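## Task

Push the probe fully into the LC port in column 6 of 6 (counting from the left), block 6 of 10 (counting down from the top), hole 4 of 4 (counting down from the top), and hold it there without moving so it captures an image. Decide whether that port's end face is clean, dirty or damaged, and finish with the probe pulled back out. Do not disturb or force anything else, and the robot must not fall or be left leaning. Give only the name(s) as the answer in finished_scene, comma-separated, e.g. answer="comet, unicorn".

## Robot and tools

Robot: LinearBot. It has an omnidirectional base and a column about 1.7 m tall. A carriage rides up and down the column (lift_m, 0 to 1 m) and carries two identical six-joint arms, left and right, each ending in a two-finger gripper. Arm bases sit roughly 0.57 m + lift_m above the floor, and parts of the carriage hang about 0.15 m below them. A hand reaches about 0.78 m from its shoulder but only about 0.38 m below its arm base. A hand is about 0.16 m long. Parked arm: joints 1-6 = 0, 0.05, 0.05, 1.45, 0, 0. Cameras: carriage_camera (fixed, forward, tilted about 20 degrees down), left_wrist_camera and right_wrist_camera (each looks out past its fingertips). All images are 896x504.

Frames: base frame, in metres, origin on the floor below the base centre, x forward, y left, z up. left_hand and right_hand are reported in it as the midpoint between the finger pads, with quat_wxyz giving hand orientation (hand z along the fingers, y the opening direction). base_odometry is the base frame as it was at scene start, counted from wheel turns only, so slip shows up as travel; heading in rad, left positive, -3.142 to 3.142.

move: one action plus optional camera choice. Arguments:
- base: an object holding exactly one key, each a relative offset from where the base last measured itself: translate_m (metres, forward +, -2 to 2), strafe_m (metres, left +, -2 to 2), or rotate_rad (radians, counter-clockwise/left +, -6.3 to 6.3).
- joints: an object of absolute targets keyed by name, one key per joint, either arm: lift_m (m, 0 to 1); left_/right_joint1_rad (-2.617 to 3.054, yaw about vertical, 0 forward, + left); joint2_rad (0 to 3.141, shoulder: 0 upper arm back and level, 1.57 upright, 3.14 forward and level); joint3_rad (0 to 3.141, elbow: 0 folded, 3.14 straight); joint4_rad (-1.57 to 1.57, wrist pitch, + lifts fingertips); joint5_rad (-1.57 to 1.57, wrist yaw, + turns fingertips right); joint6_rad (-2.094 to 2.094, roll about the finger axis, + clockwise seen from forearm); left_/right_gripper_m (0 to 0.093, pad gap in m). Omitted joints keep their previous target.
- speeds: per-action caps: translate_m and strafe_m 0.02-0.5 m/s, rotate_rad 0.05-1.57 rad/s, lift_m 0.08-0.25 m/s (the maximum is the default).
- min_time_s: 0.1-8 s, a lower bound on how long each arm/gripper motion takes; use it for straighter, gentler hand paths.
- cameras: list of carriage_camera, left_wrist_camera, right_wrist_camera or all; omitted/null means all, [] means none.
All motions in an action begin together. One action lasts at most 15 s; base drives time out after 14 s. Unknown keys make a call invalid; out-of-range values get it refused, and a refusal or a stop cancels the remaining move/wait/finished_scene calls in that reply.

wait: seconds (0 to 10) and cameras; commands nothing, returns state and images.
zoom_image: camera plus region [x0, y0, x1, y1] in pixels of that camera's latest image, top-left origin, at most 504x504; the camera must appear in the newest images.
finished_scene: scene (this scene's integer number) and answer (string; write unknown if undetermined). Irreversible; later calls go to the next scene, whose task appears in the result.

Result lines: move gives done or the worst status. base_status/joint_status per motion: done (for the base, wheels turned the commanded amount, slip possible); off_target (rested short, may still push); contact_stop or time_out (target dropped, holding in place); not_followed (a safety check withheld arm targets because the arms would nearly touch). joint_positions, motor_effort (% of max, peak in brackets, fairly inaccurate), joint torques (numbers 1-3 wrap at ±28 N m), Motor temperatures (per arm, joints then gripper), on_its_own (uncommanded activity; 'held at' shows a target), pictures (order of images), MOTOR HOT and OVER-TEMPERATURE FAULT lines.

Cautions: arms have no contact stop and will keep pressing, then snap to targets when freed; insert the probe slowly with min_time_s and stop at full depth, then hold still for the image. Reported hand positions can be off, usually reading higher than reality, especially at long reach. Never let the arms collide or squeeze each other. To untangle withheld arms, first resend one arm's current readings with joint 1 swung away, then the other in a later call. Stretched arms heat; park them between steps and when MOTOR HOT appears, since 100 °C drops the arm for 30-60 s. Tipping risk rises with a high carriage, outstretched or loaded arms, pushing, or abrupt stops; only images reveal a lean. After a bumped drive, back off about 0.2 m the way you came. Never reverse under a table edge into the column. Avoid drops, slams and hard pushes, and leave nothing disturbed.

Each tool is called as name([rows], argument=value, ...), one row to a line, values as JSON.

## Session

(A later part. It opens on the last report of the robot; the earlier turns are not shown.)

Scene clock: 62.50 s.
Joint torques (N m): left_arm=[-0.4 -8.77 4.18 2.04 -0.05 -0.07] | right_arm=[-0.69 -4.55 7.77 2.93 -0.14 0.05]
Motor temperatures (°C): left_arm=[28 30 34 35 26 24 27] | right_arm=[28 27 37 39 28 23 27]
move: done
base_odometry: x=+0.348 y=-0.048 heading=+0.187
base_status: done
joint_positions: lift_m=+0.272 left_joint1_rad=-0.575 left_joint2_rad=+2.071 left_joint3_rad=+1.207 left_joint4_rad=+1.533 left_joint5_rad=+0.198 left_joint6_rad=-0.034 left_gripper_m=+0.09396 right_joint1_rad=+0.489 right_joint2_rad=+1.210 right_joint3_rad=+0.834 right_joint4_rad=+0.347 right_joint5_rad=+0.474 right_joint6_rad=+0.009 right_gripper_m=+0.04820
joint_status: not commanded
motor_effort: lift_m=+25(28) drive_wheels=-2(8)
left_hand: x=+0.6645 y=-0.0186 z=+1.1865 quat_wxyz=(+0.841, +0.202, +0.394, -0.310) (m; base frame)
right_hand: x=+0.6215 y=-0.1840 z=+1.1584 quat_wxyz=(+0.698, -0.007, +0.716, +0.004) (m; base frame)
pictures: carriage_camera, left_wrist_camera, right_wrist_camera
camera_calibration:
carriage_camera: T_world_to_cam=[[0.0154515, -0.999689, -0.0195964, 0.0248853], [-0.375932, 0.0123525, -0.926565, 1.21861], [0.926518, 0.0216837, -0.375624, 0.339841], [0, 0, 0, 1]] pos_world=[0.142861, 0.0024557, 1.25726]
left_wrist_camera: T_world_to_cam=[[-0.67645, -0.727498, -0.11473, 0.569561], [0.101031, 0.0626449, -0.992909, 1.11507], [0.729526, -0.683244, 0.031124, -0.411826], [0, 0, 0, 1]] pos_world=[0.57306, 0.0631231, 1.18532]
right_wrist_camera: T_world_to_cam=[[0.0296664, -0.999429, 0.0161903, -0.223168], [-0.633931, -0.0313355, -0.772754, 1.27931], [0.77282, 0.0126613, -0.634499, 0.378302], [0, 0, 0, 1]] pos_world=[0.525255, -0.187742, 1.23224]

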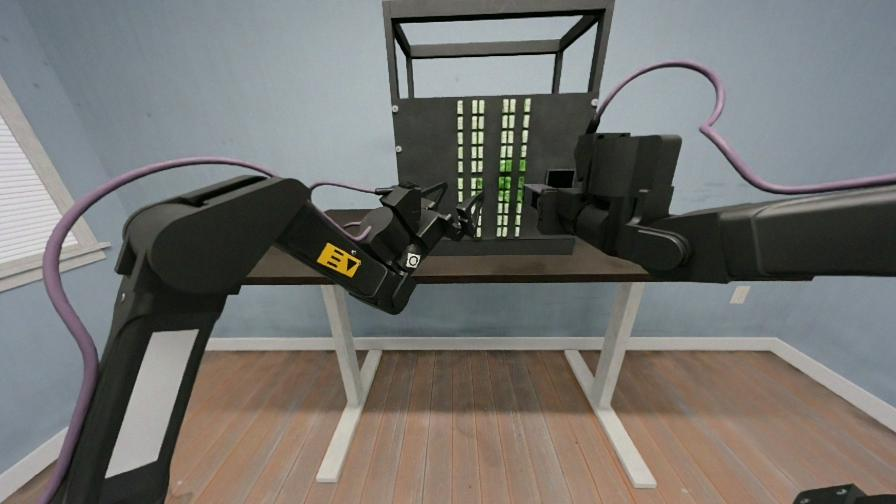

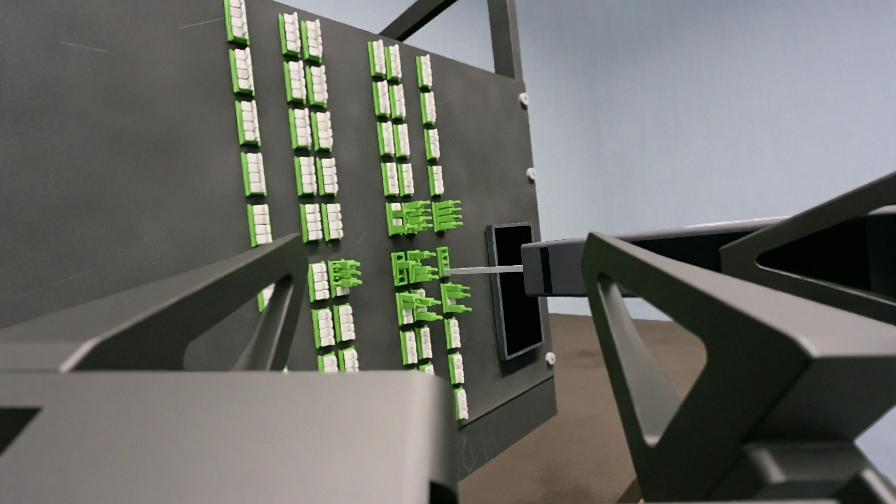

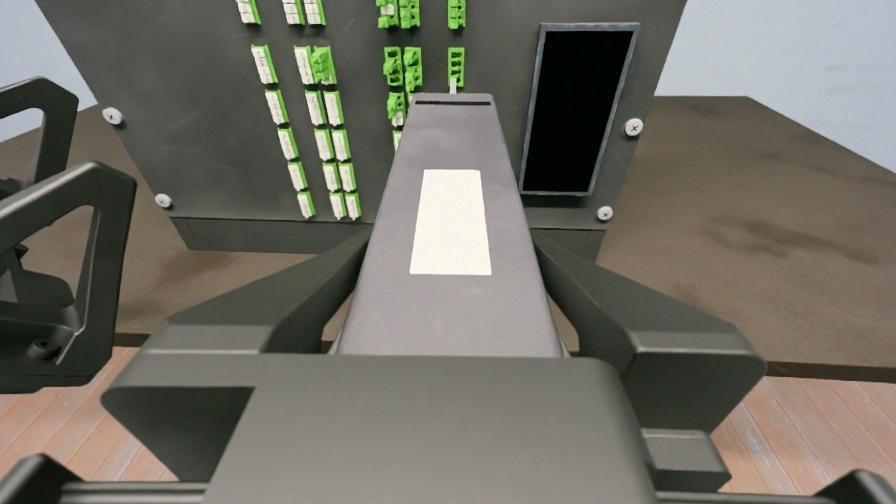

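move(base={"translate_m": -0.004}, speeds={"translate_m": 0.03}, joints={"lift_m": 0.2713})

zoom_image(camera="left_wrist_camera", region=[425, 240, 465, 280])

zoom_image(camera="right_wrist_camera", region=[440, 70, 464, 94])

Scene clock: 63.67 s.
Joint torques (N m): left_arm=[-0.34 -9.01 4.19 1.97 -0.03 -0.07] | right_arm=[-0.84 -4.52 7.79 2.94 -0.11 0.05]
Motor temperatures (°C): left_arm=[28 31 34 35 26 24 27] | right_arm=[28 27 37 39 28 23 27]
move: done
base_odometry: x=+0.344 y=-0.049 heading=+0.187
base_status: done
joint_positions: lift_m=+0.271 left_joint1_rad=-0.575 left_joint2_rad=+2.074 left_joint3_rad=+1.206 left_joint4_rad=+1.538 left_joint5_rad=+0.198 left_joint6_rad=-0.034 left_gripper_m=+0.09396 right_joint1_rad=+0.489 right_joint2_rad=+1.211 right_joint3_rad=+0.834 right_joint4_rad=+0.348 right_joint5_rad=+0.472 right_joint6_rad=+0.009 right_gripper_m=+0.04820
joint_status: all done
motor_effort: lift_m=+19(23) drive_wheels=-1(5)
left_hand: x=+0.6643 y=-0.0185 z=+1.1856 quat_wxyz=(+0.842, +0.201, +0.393, -0.310) (m; base frame)
right_hand: x=+0.6217 y=-0.1835 z=+1.1576 quat_wxyz=(+0.698, -0.008, +0.716, +0.005) (m; base frame)
pictures: carriage_camera, left_wrist_camera, right_wrist_camera
camera_calibration:
carriage_camera: T_world_to_cam=[[0.0154515, -0.999689, -0.0195964, 0.0248755], [-0.375932, 0.0123525, -0.926565, 1.21815], [0.926518, 0.0216837, -0.375624, 0.339653], [0, 0, 0, 1]] pos_world=[0.142861, 0.0024557, 1.25676]
left_wrist_camera: T_world_to_cam=[[-0.676175, -0.727668, -0.115268, 0.56984], [0.103294, 0.0612758, -0.992762, 1.11241], [0.729464, -0.683187, 0.0337309, -0.414632], [0, 0, 0, 1]] pos_world=[0.572865, 0.0632202, 1.18402]
right_wrist_camera: T_world_to_cam=[[0.0319384, -0.999357, 0.0162709, -0.224148], [-0.634165, -0.0328446, -0.7725, 1.2785], [0.772538, 0.014354, -0.634806, 0.378464], [0, 0, 0, 1]] pos_world=[0.525559, -0.187445, 1.23154]

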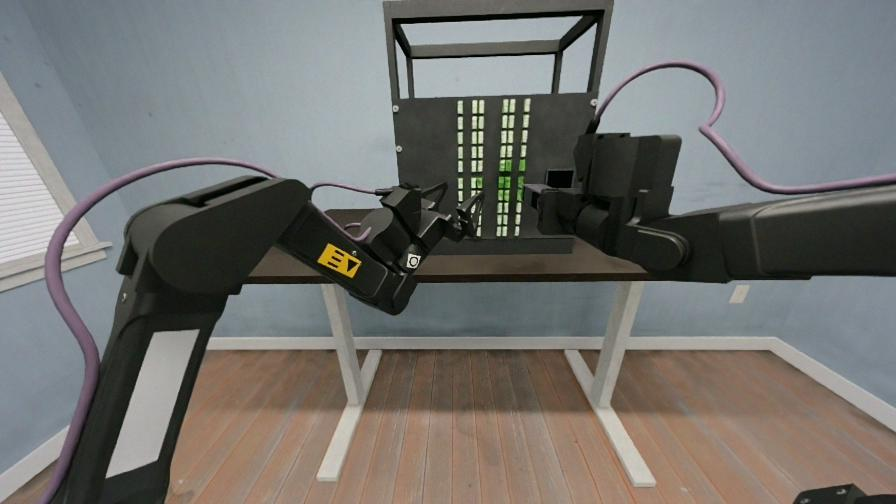

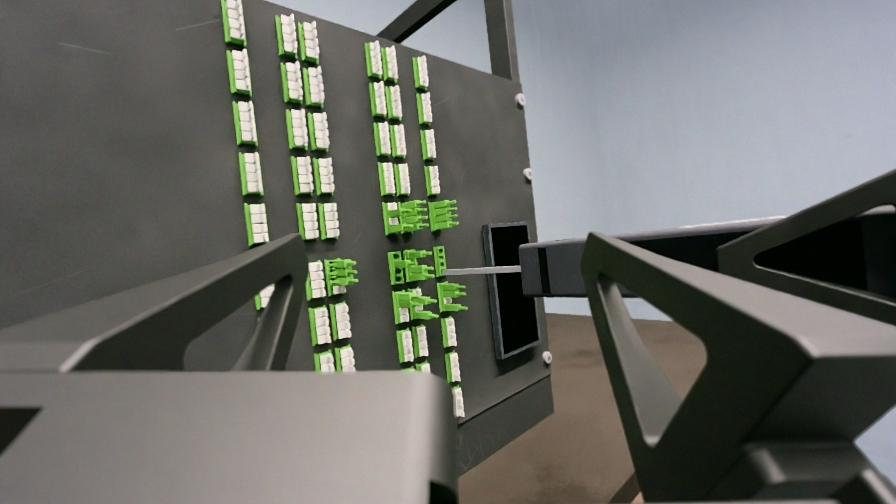

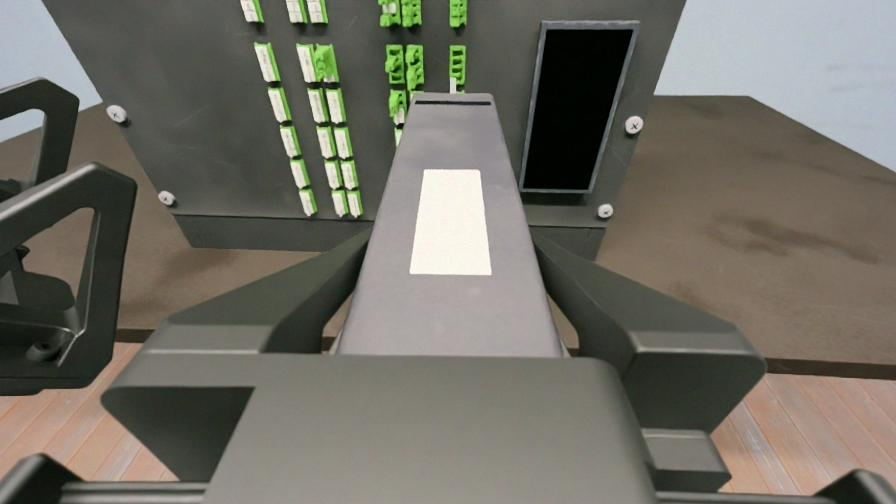

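Scaled by 12.600 from the camera's 896x504 image, which has a finer 1280x720 frame.

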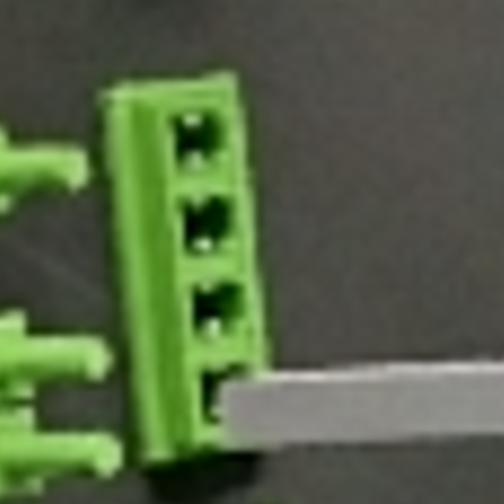

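Scaled by 21.000 from the camera's 896x504 image, which has a finer 1280x720 frame.

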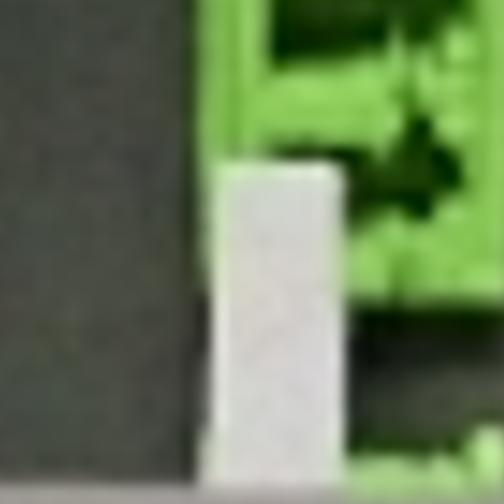

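move(joints={"right_joint1_rad": 0.478}, cameras=[])

wait(seconds=1)

zoom_image(camera="right_wrist_camera", region=[440, 70, 464, 94])

Scene clock: 64.33 s.
Joint torques (N m): left_arm=[-0.35 -9.03 4.14 1.98 -0.04 -0.06] | right_arm=[-0.68 -4.6 7.86 2.9 -0.11 0.05]
Motor temperatures (°C): left_arm=[28 31 34 35 26 24 27] | right_arm=[28 27 37 39 28 23 27]
move: done
base_odometry: x=+0.344 y=-0.049 heading=+0.187
base_status: not commanded
joint_positions: lift_m=+0.271 left_joint1_rad=-0.575 left_joint2_rad=+2.074 left_joint3_rad=+1.206 left_joint4_rad=+1.538 left_joint5_rad=+0.198 left_joint6_rad=-0.034 left_gripper_m=+0.09396 right_joint1_rad=+0.485 right_joint2_rad=+1.211 right_joint3_rad=+0.834 right_joint4_rad=+0.348 right_joint5_rad=+0.472 right_joint6_rad=+0.009 right_gripper_m=+0.04820
joint_status: all done
motor_effort: lift_m=+22(23) drive_wheels=+0(1)
left_hand: x=+0.6643 y=-0.0185 z=+1.1856 quat_wxyz=(+0.842, +0.201, +0.393, -0.310) (m; base frame)
right_hand: x=+0.6222 y=-0.1850 z=+1.1576 quat_wxyz=(+0.698, -0.006, +0.716, +0.003) (m; base frame)
pictures: none
No camera images: "cameras" was empty.

Scene clock: 65.33 s.
Joint torques (N m): left_arm=[-0.36 -8.99 4.12 1.98 -0.05 -0.07] | right_arm=[-0.73 -4.66 7.82 2.94 -0.11 0.05]
Motor temperatures (°C): left_arm=[28 31 34 35 26 24 27] | right_arm=[28 27 37 39 28 23 27]
base_odometry: x=+0.344 y=-0.049 heading=+0.187
base_status: not commanded
joint_positions: lift_m=+0.271 left_joint1_rad=-0.575 left_joint2_rad=+2.074 left_joint3_rad=+1.206 left_joint4_rad=+1.538 left_joint5_rad=+0.198 left_joint6_rad=-0.034 left_gripper_m=+0.09396 right_joint1_rad=+0.485 right_joint2_rad=+1.211 right_joint3_rad=+0.834 right_joint4_rad=+0.348 right_joint5_rad=+0.472 right_joint6_rad=+0.009 right_gripper_m=+0.04820
joint_status: all done
motor_effort: lift_m=+19(23) drive_wheels=+0(1)
left_hand: x=+0.6643 y=-0.0185 z=+1.1856 quat_wxyz=(+0.842, +0.201, +0.393, -0.310) (m; base frame)
right_hand: x=+0.6222 y=-0.1850 z=+1.1576 quat_wxyz=(+0.698, -0.006, +0.716, +0.003) (m; base frame)
wait: 1.00 s; at rest by 0.27 s
pictures: carriage_camera, left_wrist_camera, right_wrist_camera
camera_calibration:
carriage_camera: T_world_to_cam=[[0.0154515, -0.999689, -0.0195964, 0.0248755], [-0.375932, 0.0123525, -0.926565, 1.21815], [0.926518, 0.0216837, -0.375624, 0.339653], [0, 0, 0, 1]] pos_world=[0.142861, 0.0024557, 1.25676]
left_wrist_camera: T_world_to_cam=[[-0.676175, -0.727668, -0.115268, 0.56984], [0.103294, 0.0612758, -0.992762, 1.11241], [0.729464, -0.683187, 0.0337309, -0.414632], [0, 0, 0, 1]] pos_world=[0.572865, 0.0632202, 1.18402]
right_wrist_camera: T_world_to_cam=[[0.0280989, -0.999472, 0.0162993, -0.223294], [-0.634317, -0.0304304, -0.772474, 1.27921], [0.772563, 0.0113668, -0.634837, 0.37764], [0, 0, 0, 1]] pos_world=[0.525949, -0.188541, 1.23154]

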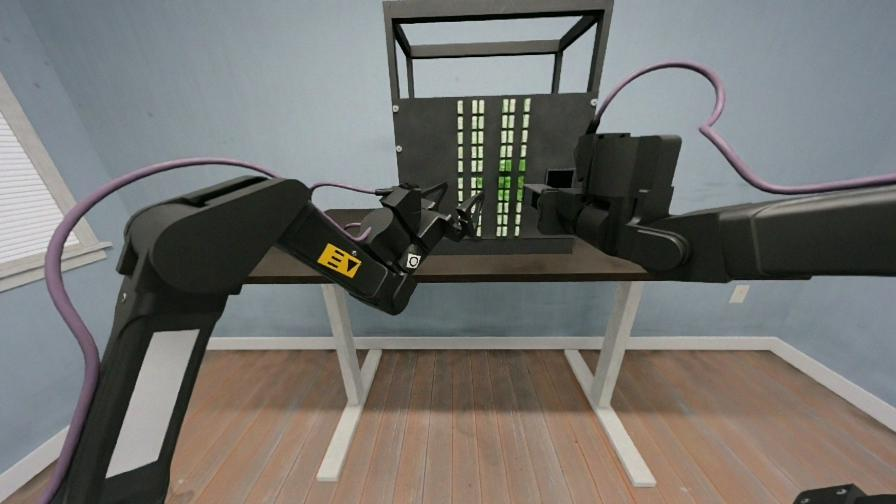

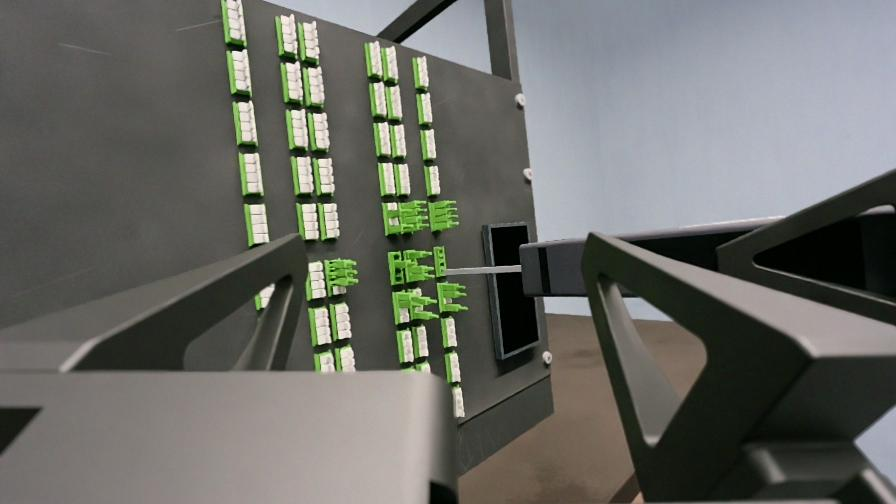

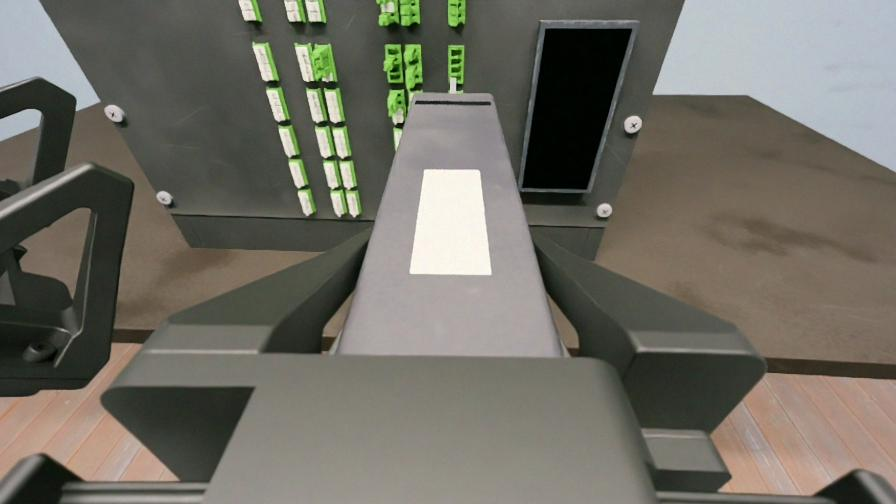

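Scaled by 21.000 from the camera's 896x504 image, which has a finer 1280x720 frame.

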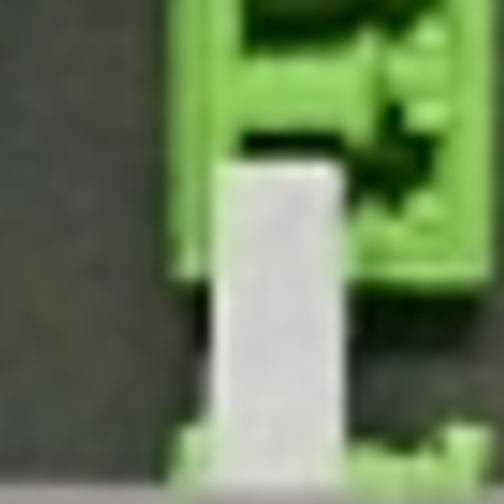

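move(joints={"right_joint1_rad": 0.4765}, cameras=[])

wait(seconds=1, cameras=["right_wrist_camera", "left_wrist_camera"])

zoom_image(camera="right_wrist_camera", region=[440, 70, 464, 94])

zoom_image(camera="left_wrist_camera", region=[430, 250, 460, 280])

Scene clock: 66.10 s.
Joint torques (N m): left_arm=[-0.38 -9.01 4.12 1.97 -0.04 -0.08] | right_arm=[-0.85 -4.66 7.8 2.94 -0.11 0.05]
Motor temperatures (°C): left_arm=[28 31 34 35 26 24 27] | right_arm=[28 27 37 39 28 23 27]
move: done
base_odometry: x=+0.344 y=-0.049 heading=+0.187
base_status: not commanded
joint_positions: lift_m=+0.271 left_joint1_rad=-0.575 left_joint2_rad=+2.074 left_joint3_rad=+1.206 left_joint4_rad=+1.538 left_joint5_rad=+0.198 left_joint6_rad=-0.034 left_gripper_m=+0.09396 right_joint1_rad=+0.485 right_joint2_rad=+1.211 right_joint3_rad=+0.834 right_joint4_rad=+0.348 right_joint5_rad=+0.472 right_joint6_rad=+0.009 right_gripper_m=+0.04820
joint_status: all done
motor_effort: lift_m=+21(22) drive_wheels=+0(0)
left_hand: x=+0.6643 y=-0.0185 z=+1.1856 quat_wxyz=(+0.842, +0.201, +0.393, -0.310) (m; base frame)
right_hand: x=+0.6222 y=-0.1850 z=+1.1576 quat_wxyz=(+0.698, -0.006, +0.716, +0.003) (m; base frame)
pictures: none
No camera images: "cameras" was empty.

Scene clock: 67.10 s.
Joint torques (N m): left_arm=[-0.35 -8.99 4.14 1.96 -0.04 -0.07] | right_arm=[-0.85 -4.66 7.82 2.94 -0.11 0.05]
Motor temperatures (°C): left_arm=[28 32 34 34 26 24 27] | right_arm=[28 27 37 40 28 23 27]
base_odometry: x=+0.344 y=-0.049 heading=+0.187
base_status: not commanded
joint_positions: lift_m=+0.271 left_joint1_rad=-0.575 left_joint2_rad=+2.074 left_joint3_rad=+1.206 left_joint4_rad=+1.538 left_joint5_rad=+0.198 left_joint6_rad=-0.034 left_gripper_m=+0.09396 right_joint1_rad=+0.485 right_joint2_rad=+1.211 right_joint3_rad=+0.834 right_joint4_rad=+0.348 right_joint5_rad=+0.472 right_joint6_rad=+0.009 right_gripper_m=+0.04820
joint_status: all done
motor_effort: lift_m=+23(22) drive_wheels=+0(0)
left_hand: x=+0.6643 y=-0.0185 z=+1.1856 quat_wxyz=(+0.842, +0.201, +0.393, -0.310) (m; base frame)
right_hand: x=+0.6222 y=-0.1850 z=+1.1576 quat_wxyz=(+0.698, -0.006, +0.716, +0.003) (m; base frame)
wait: 1.00 s; at rest by 0.27 s
pictures: left_wrist_camera, right_wrist_camera
camera_calibration:
left_wrist_camera: T_world_to_cam=[[-0.676175, -0.727668, -0.115268, 0.56984], [0.103294, 0.0612758, -0.992762, 1.11241], [0.729464, -0.683187, 0.0337309, -0.414632], [0, 0, 0, 1]] pos_world=[0.572865, 0.0632202, 1.18402]
right_wrist_camera: T_world_to_cam=[[0.0280989, -0.999472, 0.0162993, -0.223294], [-0.634317, -0.0304304, -0.772474, 1.27921], [0.772563, 0.0113668, -0.634837, 0.37764], [0, 0, 0, 1]] pos_world=[0.525949, -0.188541, 1.23154]

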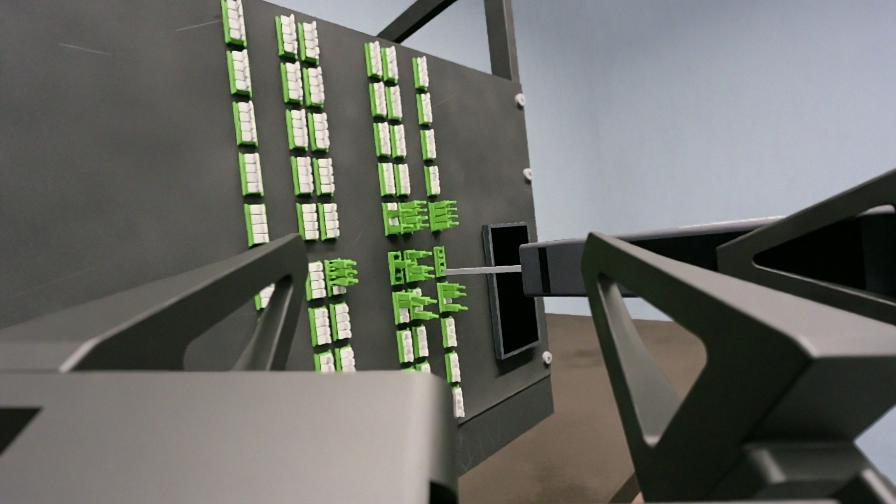

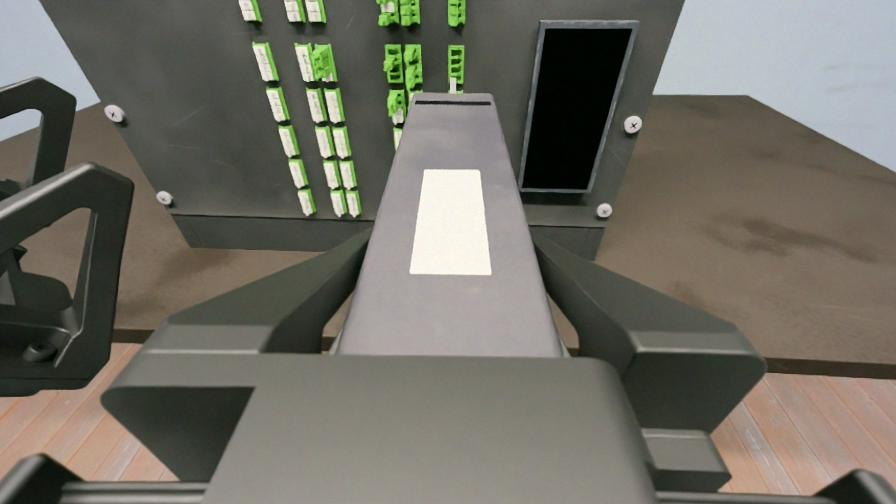

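Scaled by 21.000 from the camera's 896x504 image, which has a finer 1280x720 frame.

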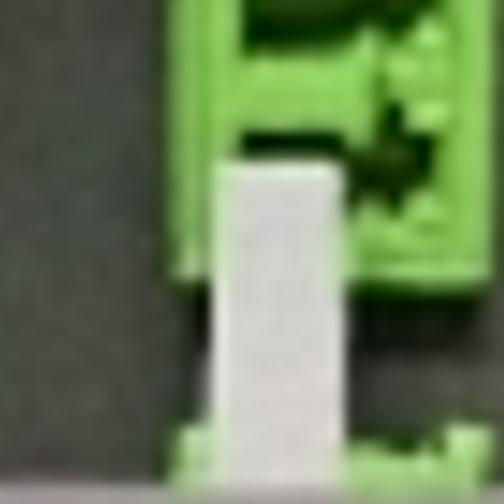

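Scaled by 16.800 from the camera's 896x504 image, which has a finer 1280x720 frame.

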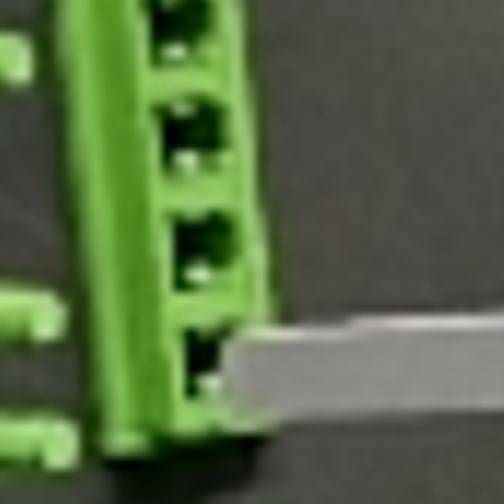

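move(joints={"right_joint5_rad": 0.4825}, cameras=[])

wait(seconds=1, cameras=["right_wrist_camera", "left_wrist_camera"])

zoom_image(camera="right_wrist_camera", region=[440, 70, 464, 94])

Scene clock: 68.03 s.
Joint torques (N m): left_arm=[-0.32 -9.03 4.14 1.97 -0.04 -0.06] | right_arm=[-0.85 -4.66 7.79 2.94 0.02 0.06]
Motor temperatures (°C): left_arm=[28 32 34 34 26 24 27] | right_arm=[28 27 37 40 28 23 27]
move: done
base_odometry: x=+0.344 y=-0.049 heading=+0.187
base_status: not commanded
joint_positions: lift_m=+0.271 left_joint1_rad=-0.575 left_joint2_rad=+2.074 left_joint3_rad=+1.206 left_joint4_rad=+1.538 left_joint5_rad=+0.198 left_joint6_rad=-0.034 left_gripper_m=+0.09396 right_joint1_rad=+0.485 right_joint2_rad=+1.211 right_joint3_rad=+0.834 right_joint4_rad=+0.348 right_joint5_rad=+0.473 right_joint6_rad=+0.009 right_gripper_m=+0.04820
joint_status: all done
motor_effort: lift_m=+23(23) drive_wheels=+0(1)
left_hand: x=+0.6643 y=-0.0185 z=+1.1856 quat_wxyz=(+0.842, +0.201, +0.393, -0.310) (m; base frame)
right_hand: x=+0.6222 y=-0.1853 z=+1.1576 quat_wxyz=(+0.698, -0.006, +0.716, +0.003) (m; base frame)
pictures: none
No camera images: "cameras" was empty.

Scene clock: 69.03 s.
Joint torques (N m): left_arm=[-0.39 -8.99 4.14 1.97 -0.04 -0.06] | right_arm=[-0.85 -4.66 7.8 2.95 0.03 0.05]
Motor temperatures (°C): left_arm=[28 32 34 34 26 24 27] | right_arm=[28 27 37 40 28 23 27]
base_odometry: x=+0.344 y=-0.049 heading=+0.187
base_status: not commanded
joint_positions: lift_m=+0.271 left_joint1_rad=-0.575 left_joint2_rad=+2.074 left_joint3_rad=+1.206 left_joint4_rad=+1.538 left_joint5_rad=+0.198 left_joint6_rad=-0.034 left_gripper_m=+0.09396 right_joint1_rad=+0.485 right_joint2_rad=+1.211 right_joint3_rad=+0.834 right_joint4_rad=+0.348 right_joint5_rad=+0.474 right_joint6_rad=+0.009 right_gripper_m=+0.04820
joint_status: all done
motor_effort: lift_m=+21(23) drive_wheels=+0(1)
left_hand: x=+0.6643 y=-0.0185 z=+1.1856 quat_wxyz=(+0.842, +0.201, +0.393, -0.310) (m; base frame)
right_hand: x=+0.6222 y=-0.1854 z=+1.1576 quat_wxyz=(+0.698, -0.005, +0.716, +0.002) (m; base frame)
wait: 1.00 s; at rest by 0.27 s
pictures: left_wrist_camera, right_wrist_camera
camera_calibration:
left_wrist_camera: T_world_to_cam=[[-0.676175, -0.727668, -0.115268, 0.56984], [0.103294, 0.0612758, -0.992762, 1.11241], [0.729464, -0.683187, 0.0337309, -0.414632], [0, 0, 0, 1]] pos_world=[0.572865, 0.0632202, 1.18402]
right_wrist_camera: T_world_to_cam=[[0.0258174, -0.999533, 0.0163511, -0.222366], [-0.634291, -0.0290213, -0.77255, 1.27955], [0.772663, 0.00957386, -0.634744, 0.37714], [0, 0, 0, 1]] pos_world=[0.525943, -0.188739, 1.23154]

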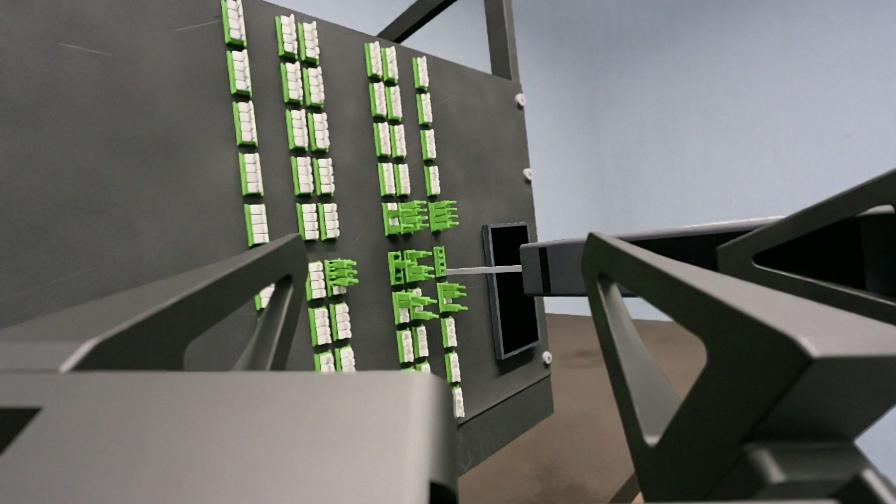

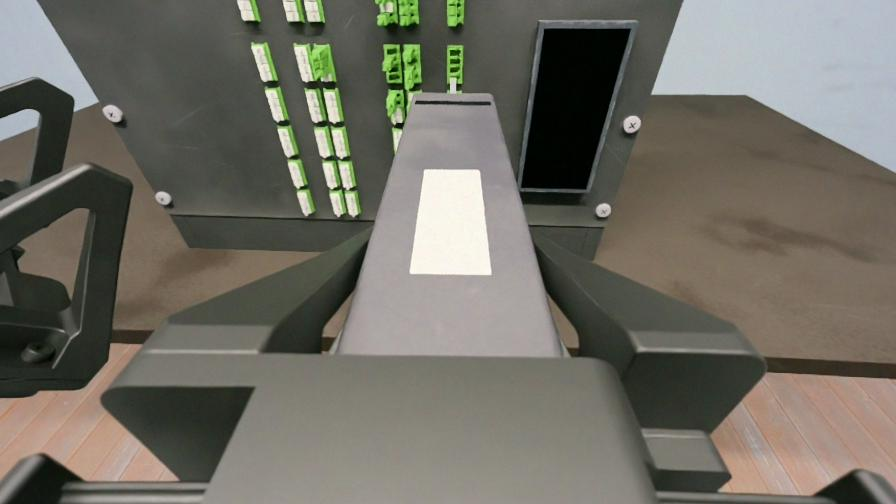

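Scaled by 21.000 from the camera's 896x504 image, which has a finer 1280x720 frame.

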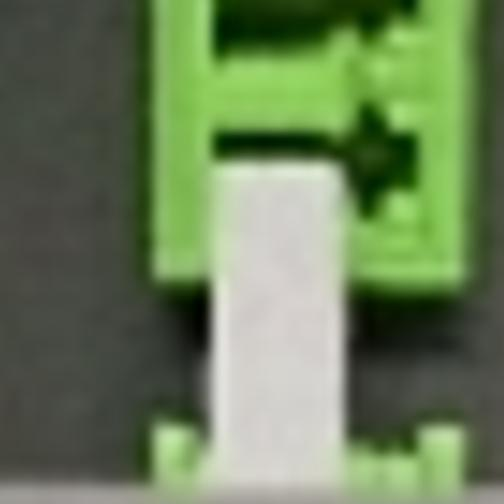

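move(base={"translate_m": 0.0035}, speeds={"translate_m": 0.02}, cameras=["right_wrist_camera", "left_wrist_camera"])

zoom_image(camera="left_wrist_camera", region=[430, 250, 460, 280])

zoom_image(camera="right_wrist_camera", region=[440, 70, 464, 94])

Scene clock: 69.87 s.
Joint torques (N m): left_arm=[-0.35 -9.01 4.21 1.98 -0.04 -0.07] | right_arm=[-1.02 -4.42 7.76 2.95 0 0.06]
Motor temperatures (°C): left_arm=[28 32 34 34 26 24 27] | right_arm=[28 27 37 40 28 23 27]
move: done
base_odometry: x=+0.348 y=-0.048 heading=+0.187
base_status: done
joint_positions: lift_m=+0.271 left_joint1_rad=-0.575 left_joint2_rad=+2.074 left_joint3_rad=+1.206 left_joint4_rad=+1.538 left_joint5_rad=+0.198 left_joint6_rad=-0.034 left_gripper_m=+0.09396 right_joint1_rad=+0.486 right_joint2_rad=+1.210 right_joint3_rad=+0.834 right_joint4_rad=+0.347 right_joint5_rad=+0.474 right_joint6_rad=+0.009 right_gripper_m=+0.04820
joint_status: not commanded
motor_effort: lift_m=+20(23) drive_wheels=+3(5)
left_hand: x=+0.6643 y=-0.0185 z=+1.1856 quat_wxyz=(+0.842, +0.201, +0.393, -0.310) (m; base frame)
right_hand: x=+0.6219 y=-0.1854 z=+1.1575 quat_wxyz=(+0.698, -0.006, +0.716, +0.003) (m; base frame)
pictures: left_wrist_camera, right_wrist_camera
camera_calibration:
left_wrist_camera: T_world_to_cam=[[-0.676175, -0.727668, -0.115268, 0.56984], [0.103294, 0.0612758, -0.992762, 1.11241], [0.729464, -0.683187, 0.0337309, -0.414632], [0, 0, 0, 1]] pos_world=[0.572865, 0.0632202, 1.18402]
right_wrist_camera: T_world_to_cam=[[0.0262295, -0.999519, 0.0165254, -0.22279], [-0.634552, -0.029421, -0.77232, 1.27912], [0.772435, 0.00977138, -0.635019, 0.377729], [0, 0, 0, 1]] pos_world=[0.525742, -0.18874, 1.23144]

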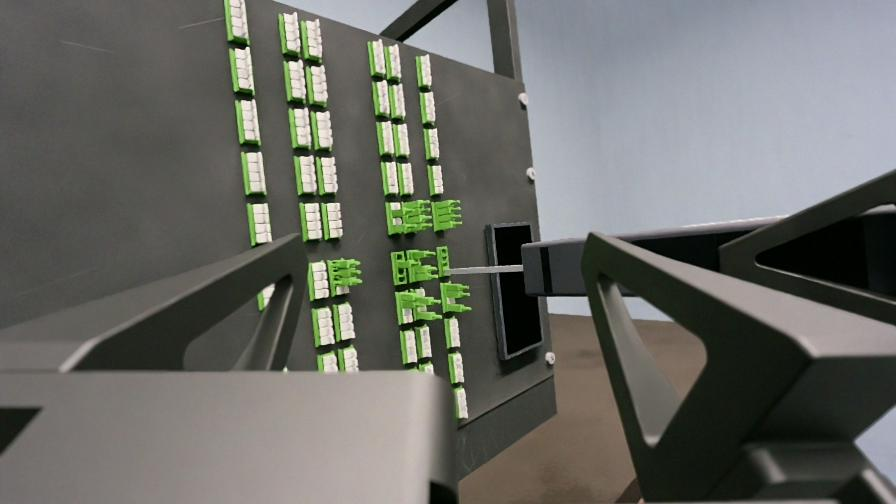

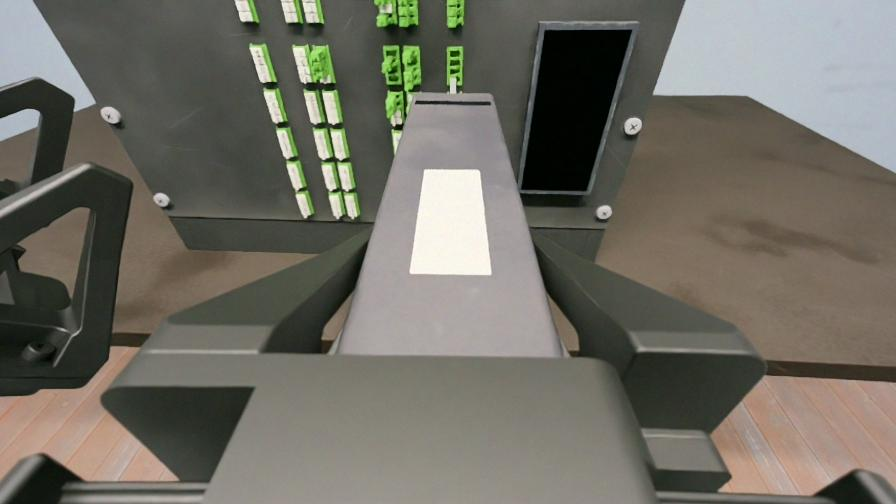

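Scaled by 16.800 from the camera's 896x504 image, which has a finer 1280x720 frame.

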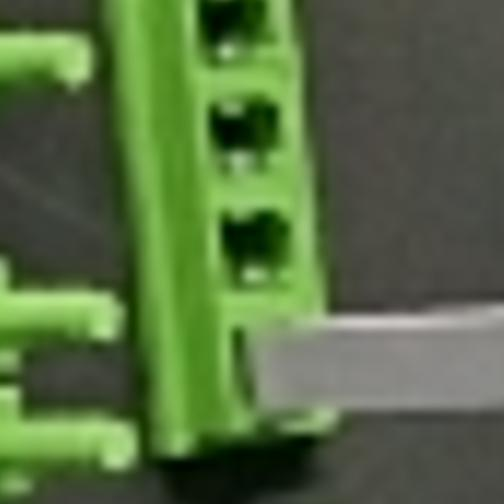

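Scaled by 21.000 from the camera's 896x504 image, which has a finer 1280x720 frame.

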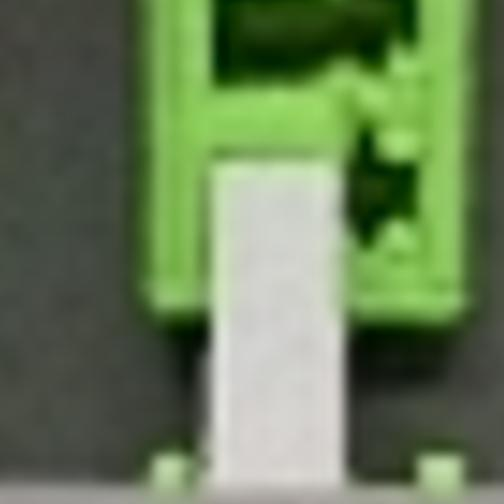

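move(base={"translate_m": 0.0015}, speeds={"translate_m": 0.02}, cameras=["right_wrist_camera", "left_wrist_camera"])

zoom_image(camera="left_wrist_camera", region=[430, 250, 460, 280])

zoom_image(camera="right_wrist_camera", region=[440, 70, 464, 94])

Scene clock: 70.60 s.
Joint torques (N m): left_arm=[-0.35 -8.99 4.15 1.97 -0.04 -0.07] | right_arm=[-0.91 -4.14 7.83 2.99 0.01 0.05]
Motor temperatures (°C): left_arm=[28 32 34 34 26 24 27] | right_arm=[28 27 37 40 28 23 27]
move: done
base_odometry: x=+0.349 y=-0.048 heading=+0.187
base_status: done
joint_positions: lift_m=+0.271 left_joint1_rad=-0.575 left_joint2_rad=+2.074 left_joint3_rad=+1.206 left_joint4_rad=+1.539 left_joint5_rad=+0.198 left_joint6_rad=-0.034 left_gripper_m=+0.09396 right_joint1_rad=+0.487 right_joint2_rad=+1.206 right_joint3_rad=+0.834 right_joint4_rad=+0.342 right_joint5_rad=+0.474 right_joint6_rad=+0.009 right_gripper_m=+0.04820
joint_status: not commanded
motor_effort: lift_m=+19(24) drive_wheels=+4(7)
left_hand: x=+0.6642 y=-0.0185 z=+1.1856 quat_wxyz=(+0.842, +0.201, +0.393, -0.310) (m; base frame)
right_hand: x=+0.6210 y=-0.1854 z=+1.1581 quat_wxyz=(+0.698, -0.006, +0.716, +0.003) (m; base frame)
pictures: left_wrist_camera, right_wrist_camera
camera_calibration:
left_wrist_camera: T_world_to_cam=[[-0.676135, -0.727696, -0.115323, 0.569958], [0.103623, 0.0610458, -0.992741, 1.1122], [0.729454, -0.683178, 0.0341312, -0.415033], [0, 0, 0, 1]] pos_world=[0.572866, 0.0633197, 1.18403]
right_wrist_camera: T_world_to_cam=[[0.0274237, -0.999484, 0.0167103, -0.223726], [-0.634784, -0.0303257, -0.772094, 1.27869], [0.772203, 0.0105662, -0.635289, 0.37941], [0, 0, 0, 1]] pos_world=[0.524844, -0.188843, 1.23204]

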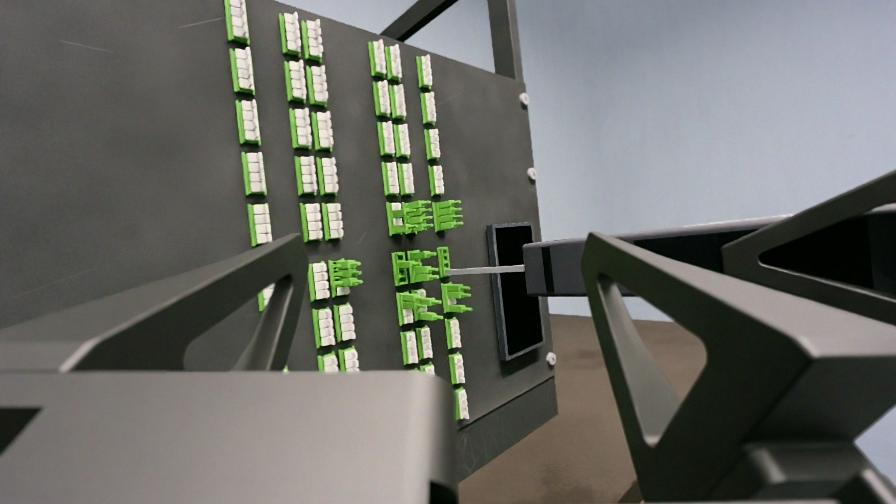

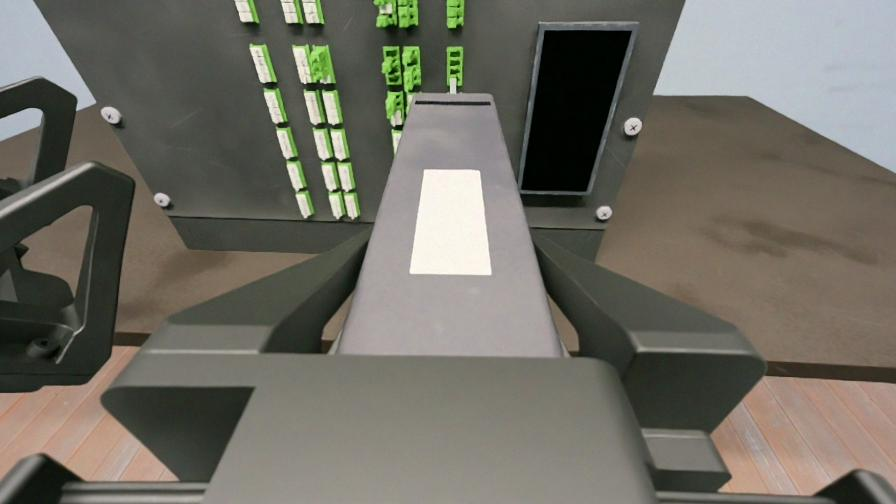

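Scaled by 16.800 from the camera's 896x504 image, which has a finer 1280x720 frame.

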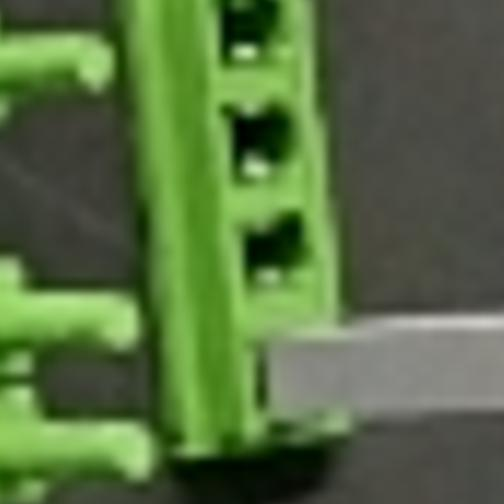

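Scaled by 21.000 from the camera's 896x504 image, which has a finer 1280x720 frame.

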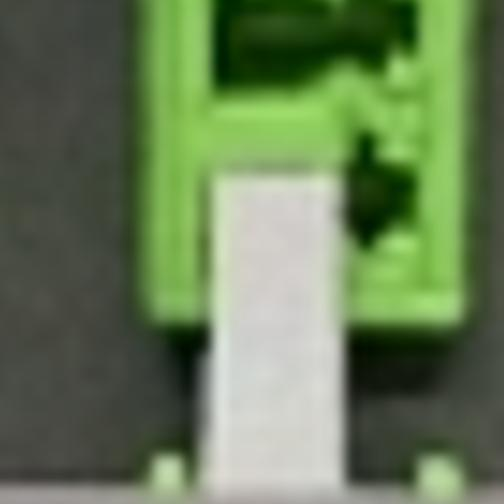

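move(base={"translate_m": 0.002}, speeds={"translate_m": 0.02}, cameras=["right_wrist_camera", "left_wrist_camera"])

zoom_image(camera="left_wrist_camera", region=[430, 250, 460, 280])

zoom_image(camera="right_wrist_camera", region=[440, 70, 464, 94])

Scene clock: 71.60 s.
Joint torques (N m): left_arm=[-0.32 -9.05 4.15 1.97 -0.04 -0.07] | right_arm=[-1.29 -3.48 7.91 3.11 0.04 0.05]
Motor temperatures (°C): left_arm=[28 33 33 34 26 24 27] | right_arm=[28 27 38 40 28 23 27]
move: done
base_odometry: x=+0.351 y=-0.048 heading=+0.187
base_status: done
joint_positions: lift_m=+0.271 left_joint1_rad=-0.575 left_joint2_rad=+2.074 left_joint3_rad=+1.206 left_joint4_rad=+1.539 left_joint5_rad=+0.198 left_joint6_rad=-0.034 left_gripper_m=+0.09396 right_joint1_rad=+0.489 right_joint2_rad=+1.200 right_joint3_rad=+0.834 right_joint4_rad=+0.333 right_joint5_rad=+0.474 right_joint6_rad=+0.009 right_gripper_m=+0.04820
joint_status: not commanded
motor_effort: lift_m=+20(24) drive_wheels=+4(8)
left_hand: x=+0.6642 y=-0.0185 z=+1.1856 quat_wxyz=(+0.842, +0.201, +0.393, -0.310) (m; base frame)
right_hand: x=+0.6195 y=-0.1853 z=+1.1585 quat_wxyz=(+0.697, -0.007, +0.717, +0.003) (m; base frame)
pictures: left_wrist_camera, right_wrist_camera
camera_calibration:
left_wrist_camera: T_world_to_cam=[[-0.676135, -0.727696, -0.115323, 0.569958], [0.103623, 0.0610458, -0.992741, 1.1122], [0.729454, -0.683178, 0.0341312, -0.415033], [0, 0, 0, 1]] pos_world=[0.572866, 0.0633197, 1.18403]
right_wrist_camera: T_world_to_cam=[[0.0289767, -0.999421, 0.0178609, -0.225927], [-0.636572, -0.0322271, -0.770543, 1.27699], [0.770672, 0.010958, -0.637137, 0.383958], [0, 0, 0, 1]] pos_world=[0.523536, -0.18885, 1.23264]

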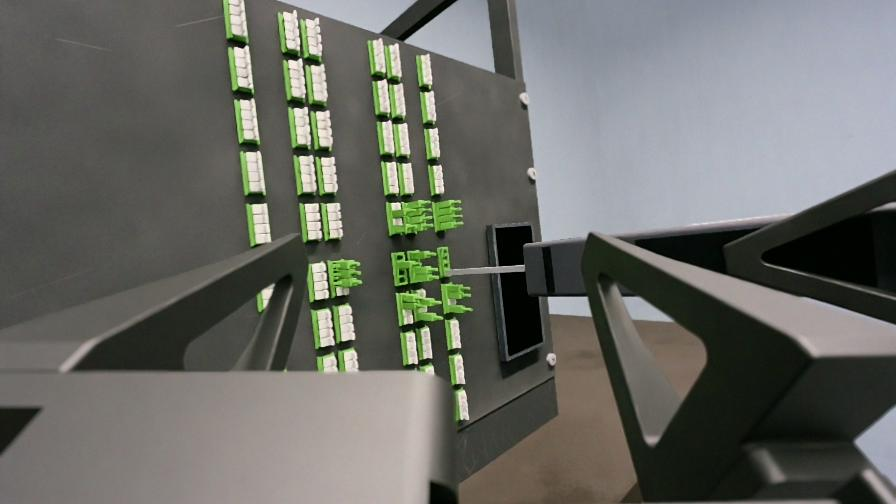

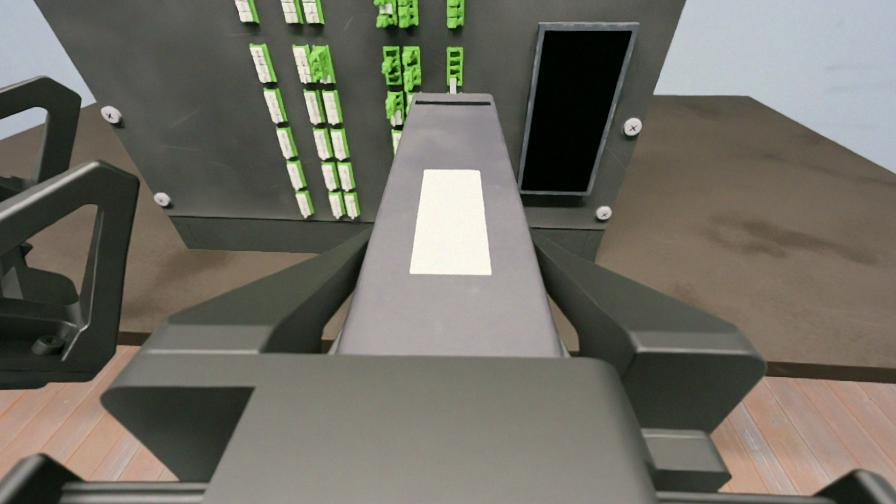

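Scaled by 16.800 from the camera's 896x504 image, which has a finer 1280x720 frame.

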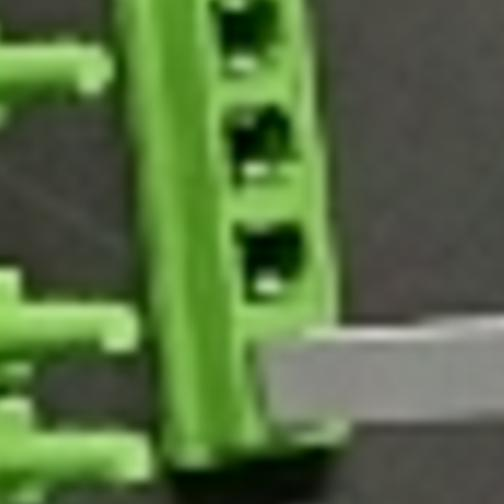

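Scaled by 21.000 from the camera's 896x504 image, which has a finer 1280x720 frame.

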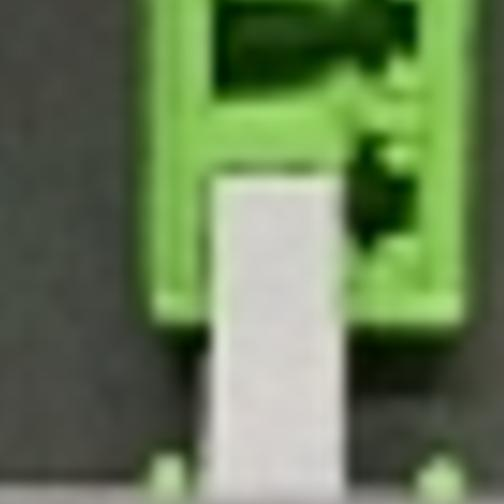

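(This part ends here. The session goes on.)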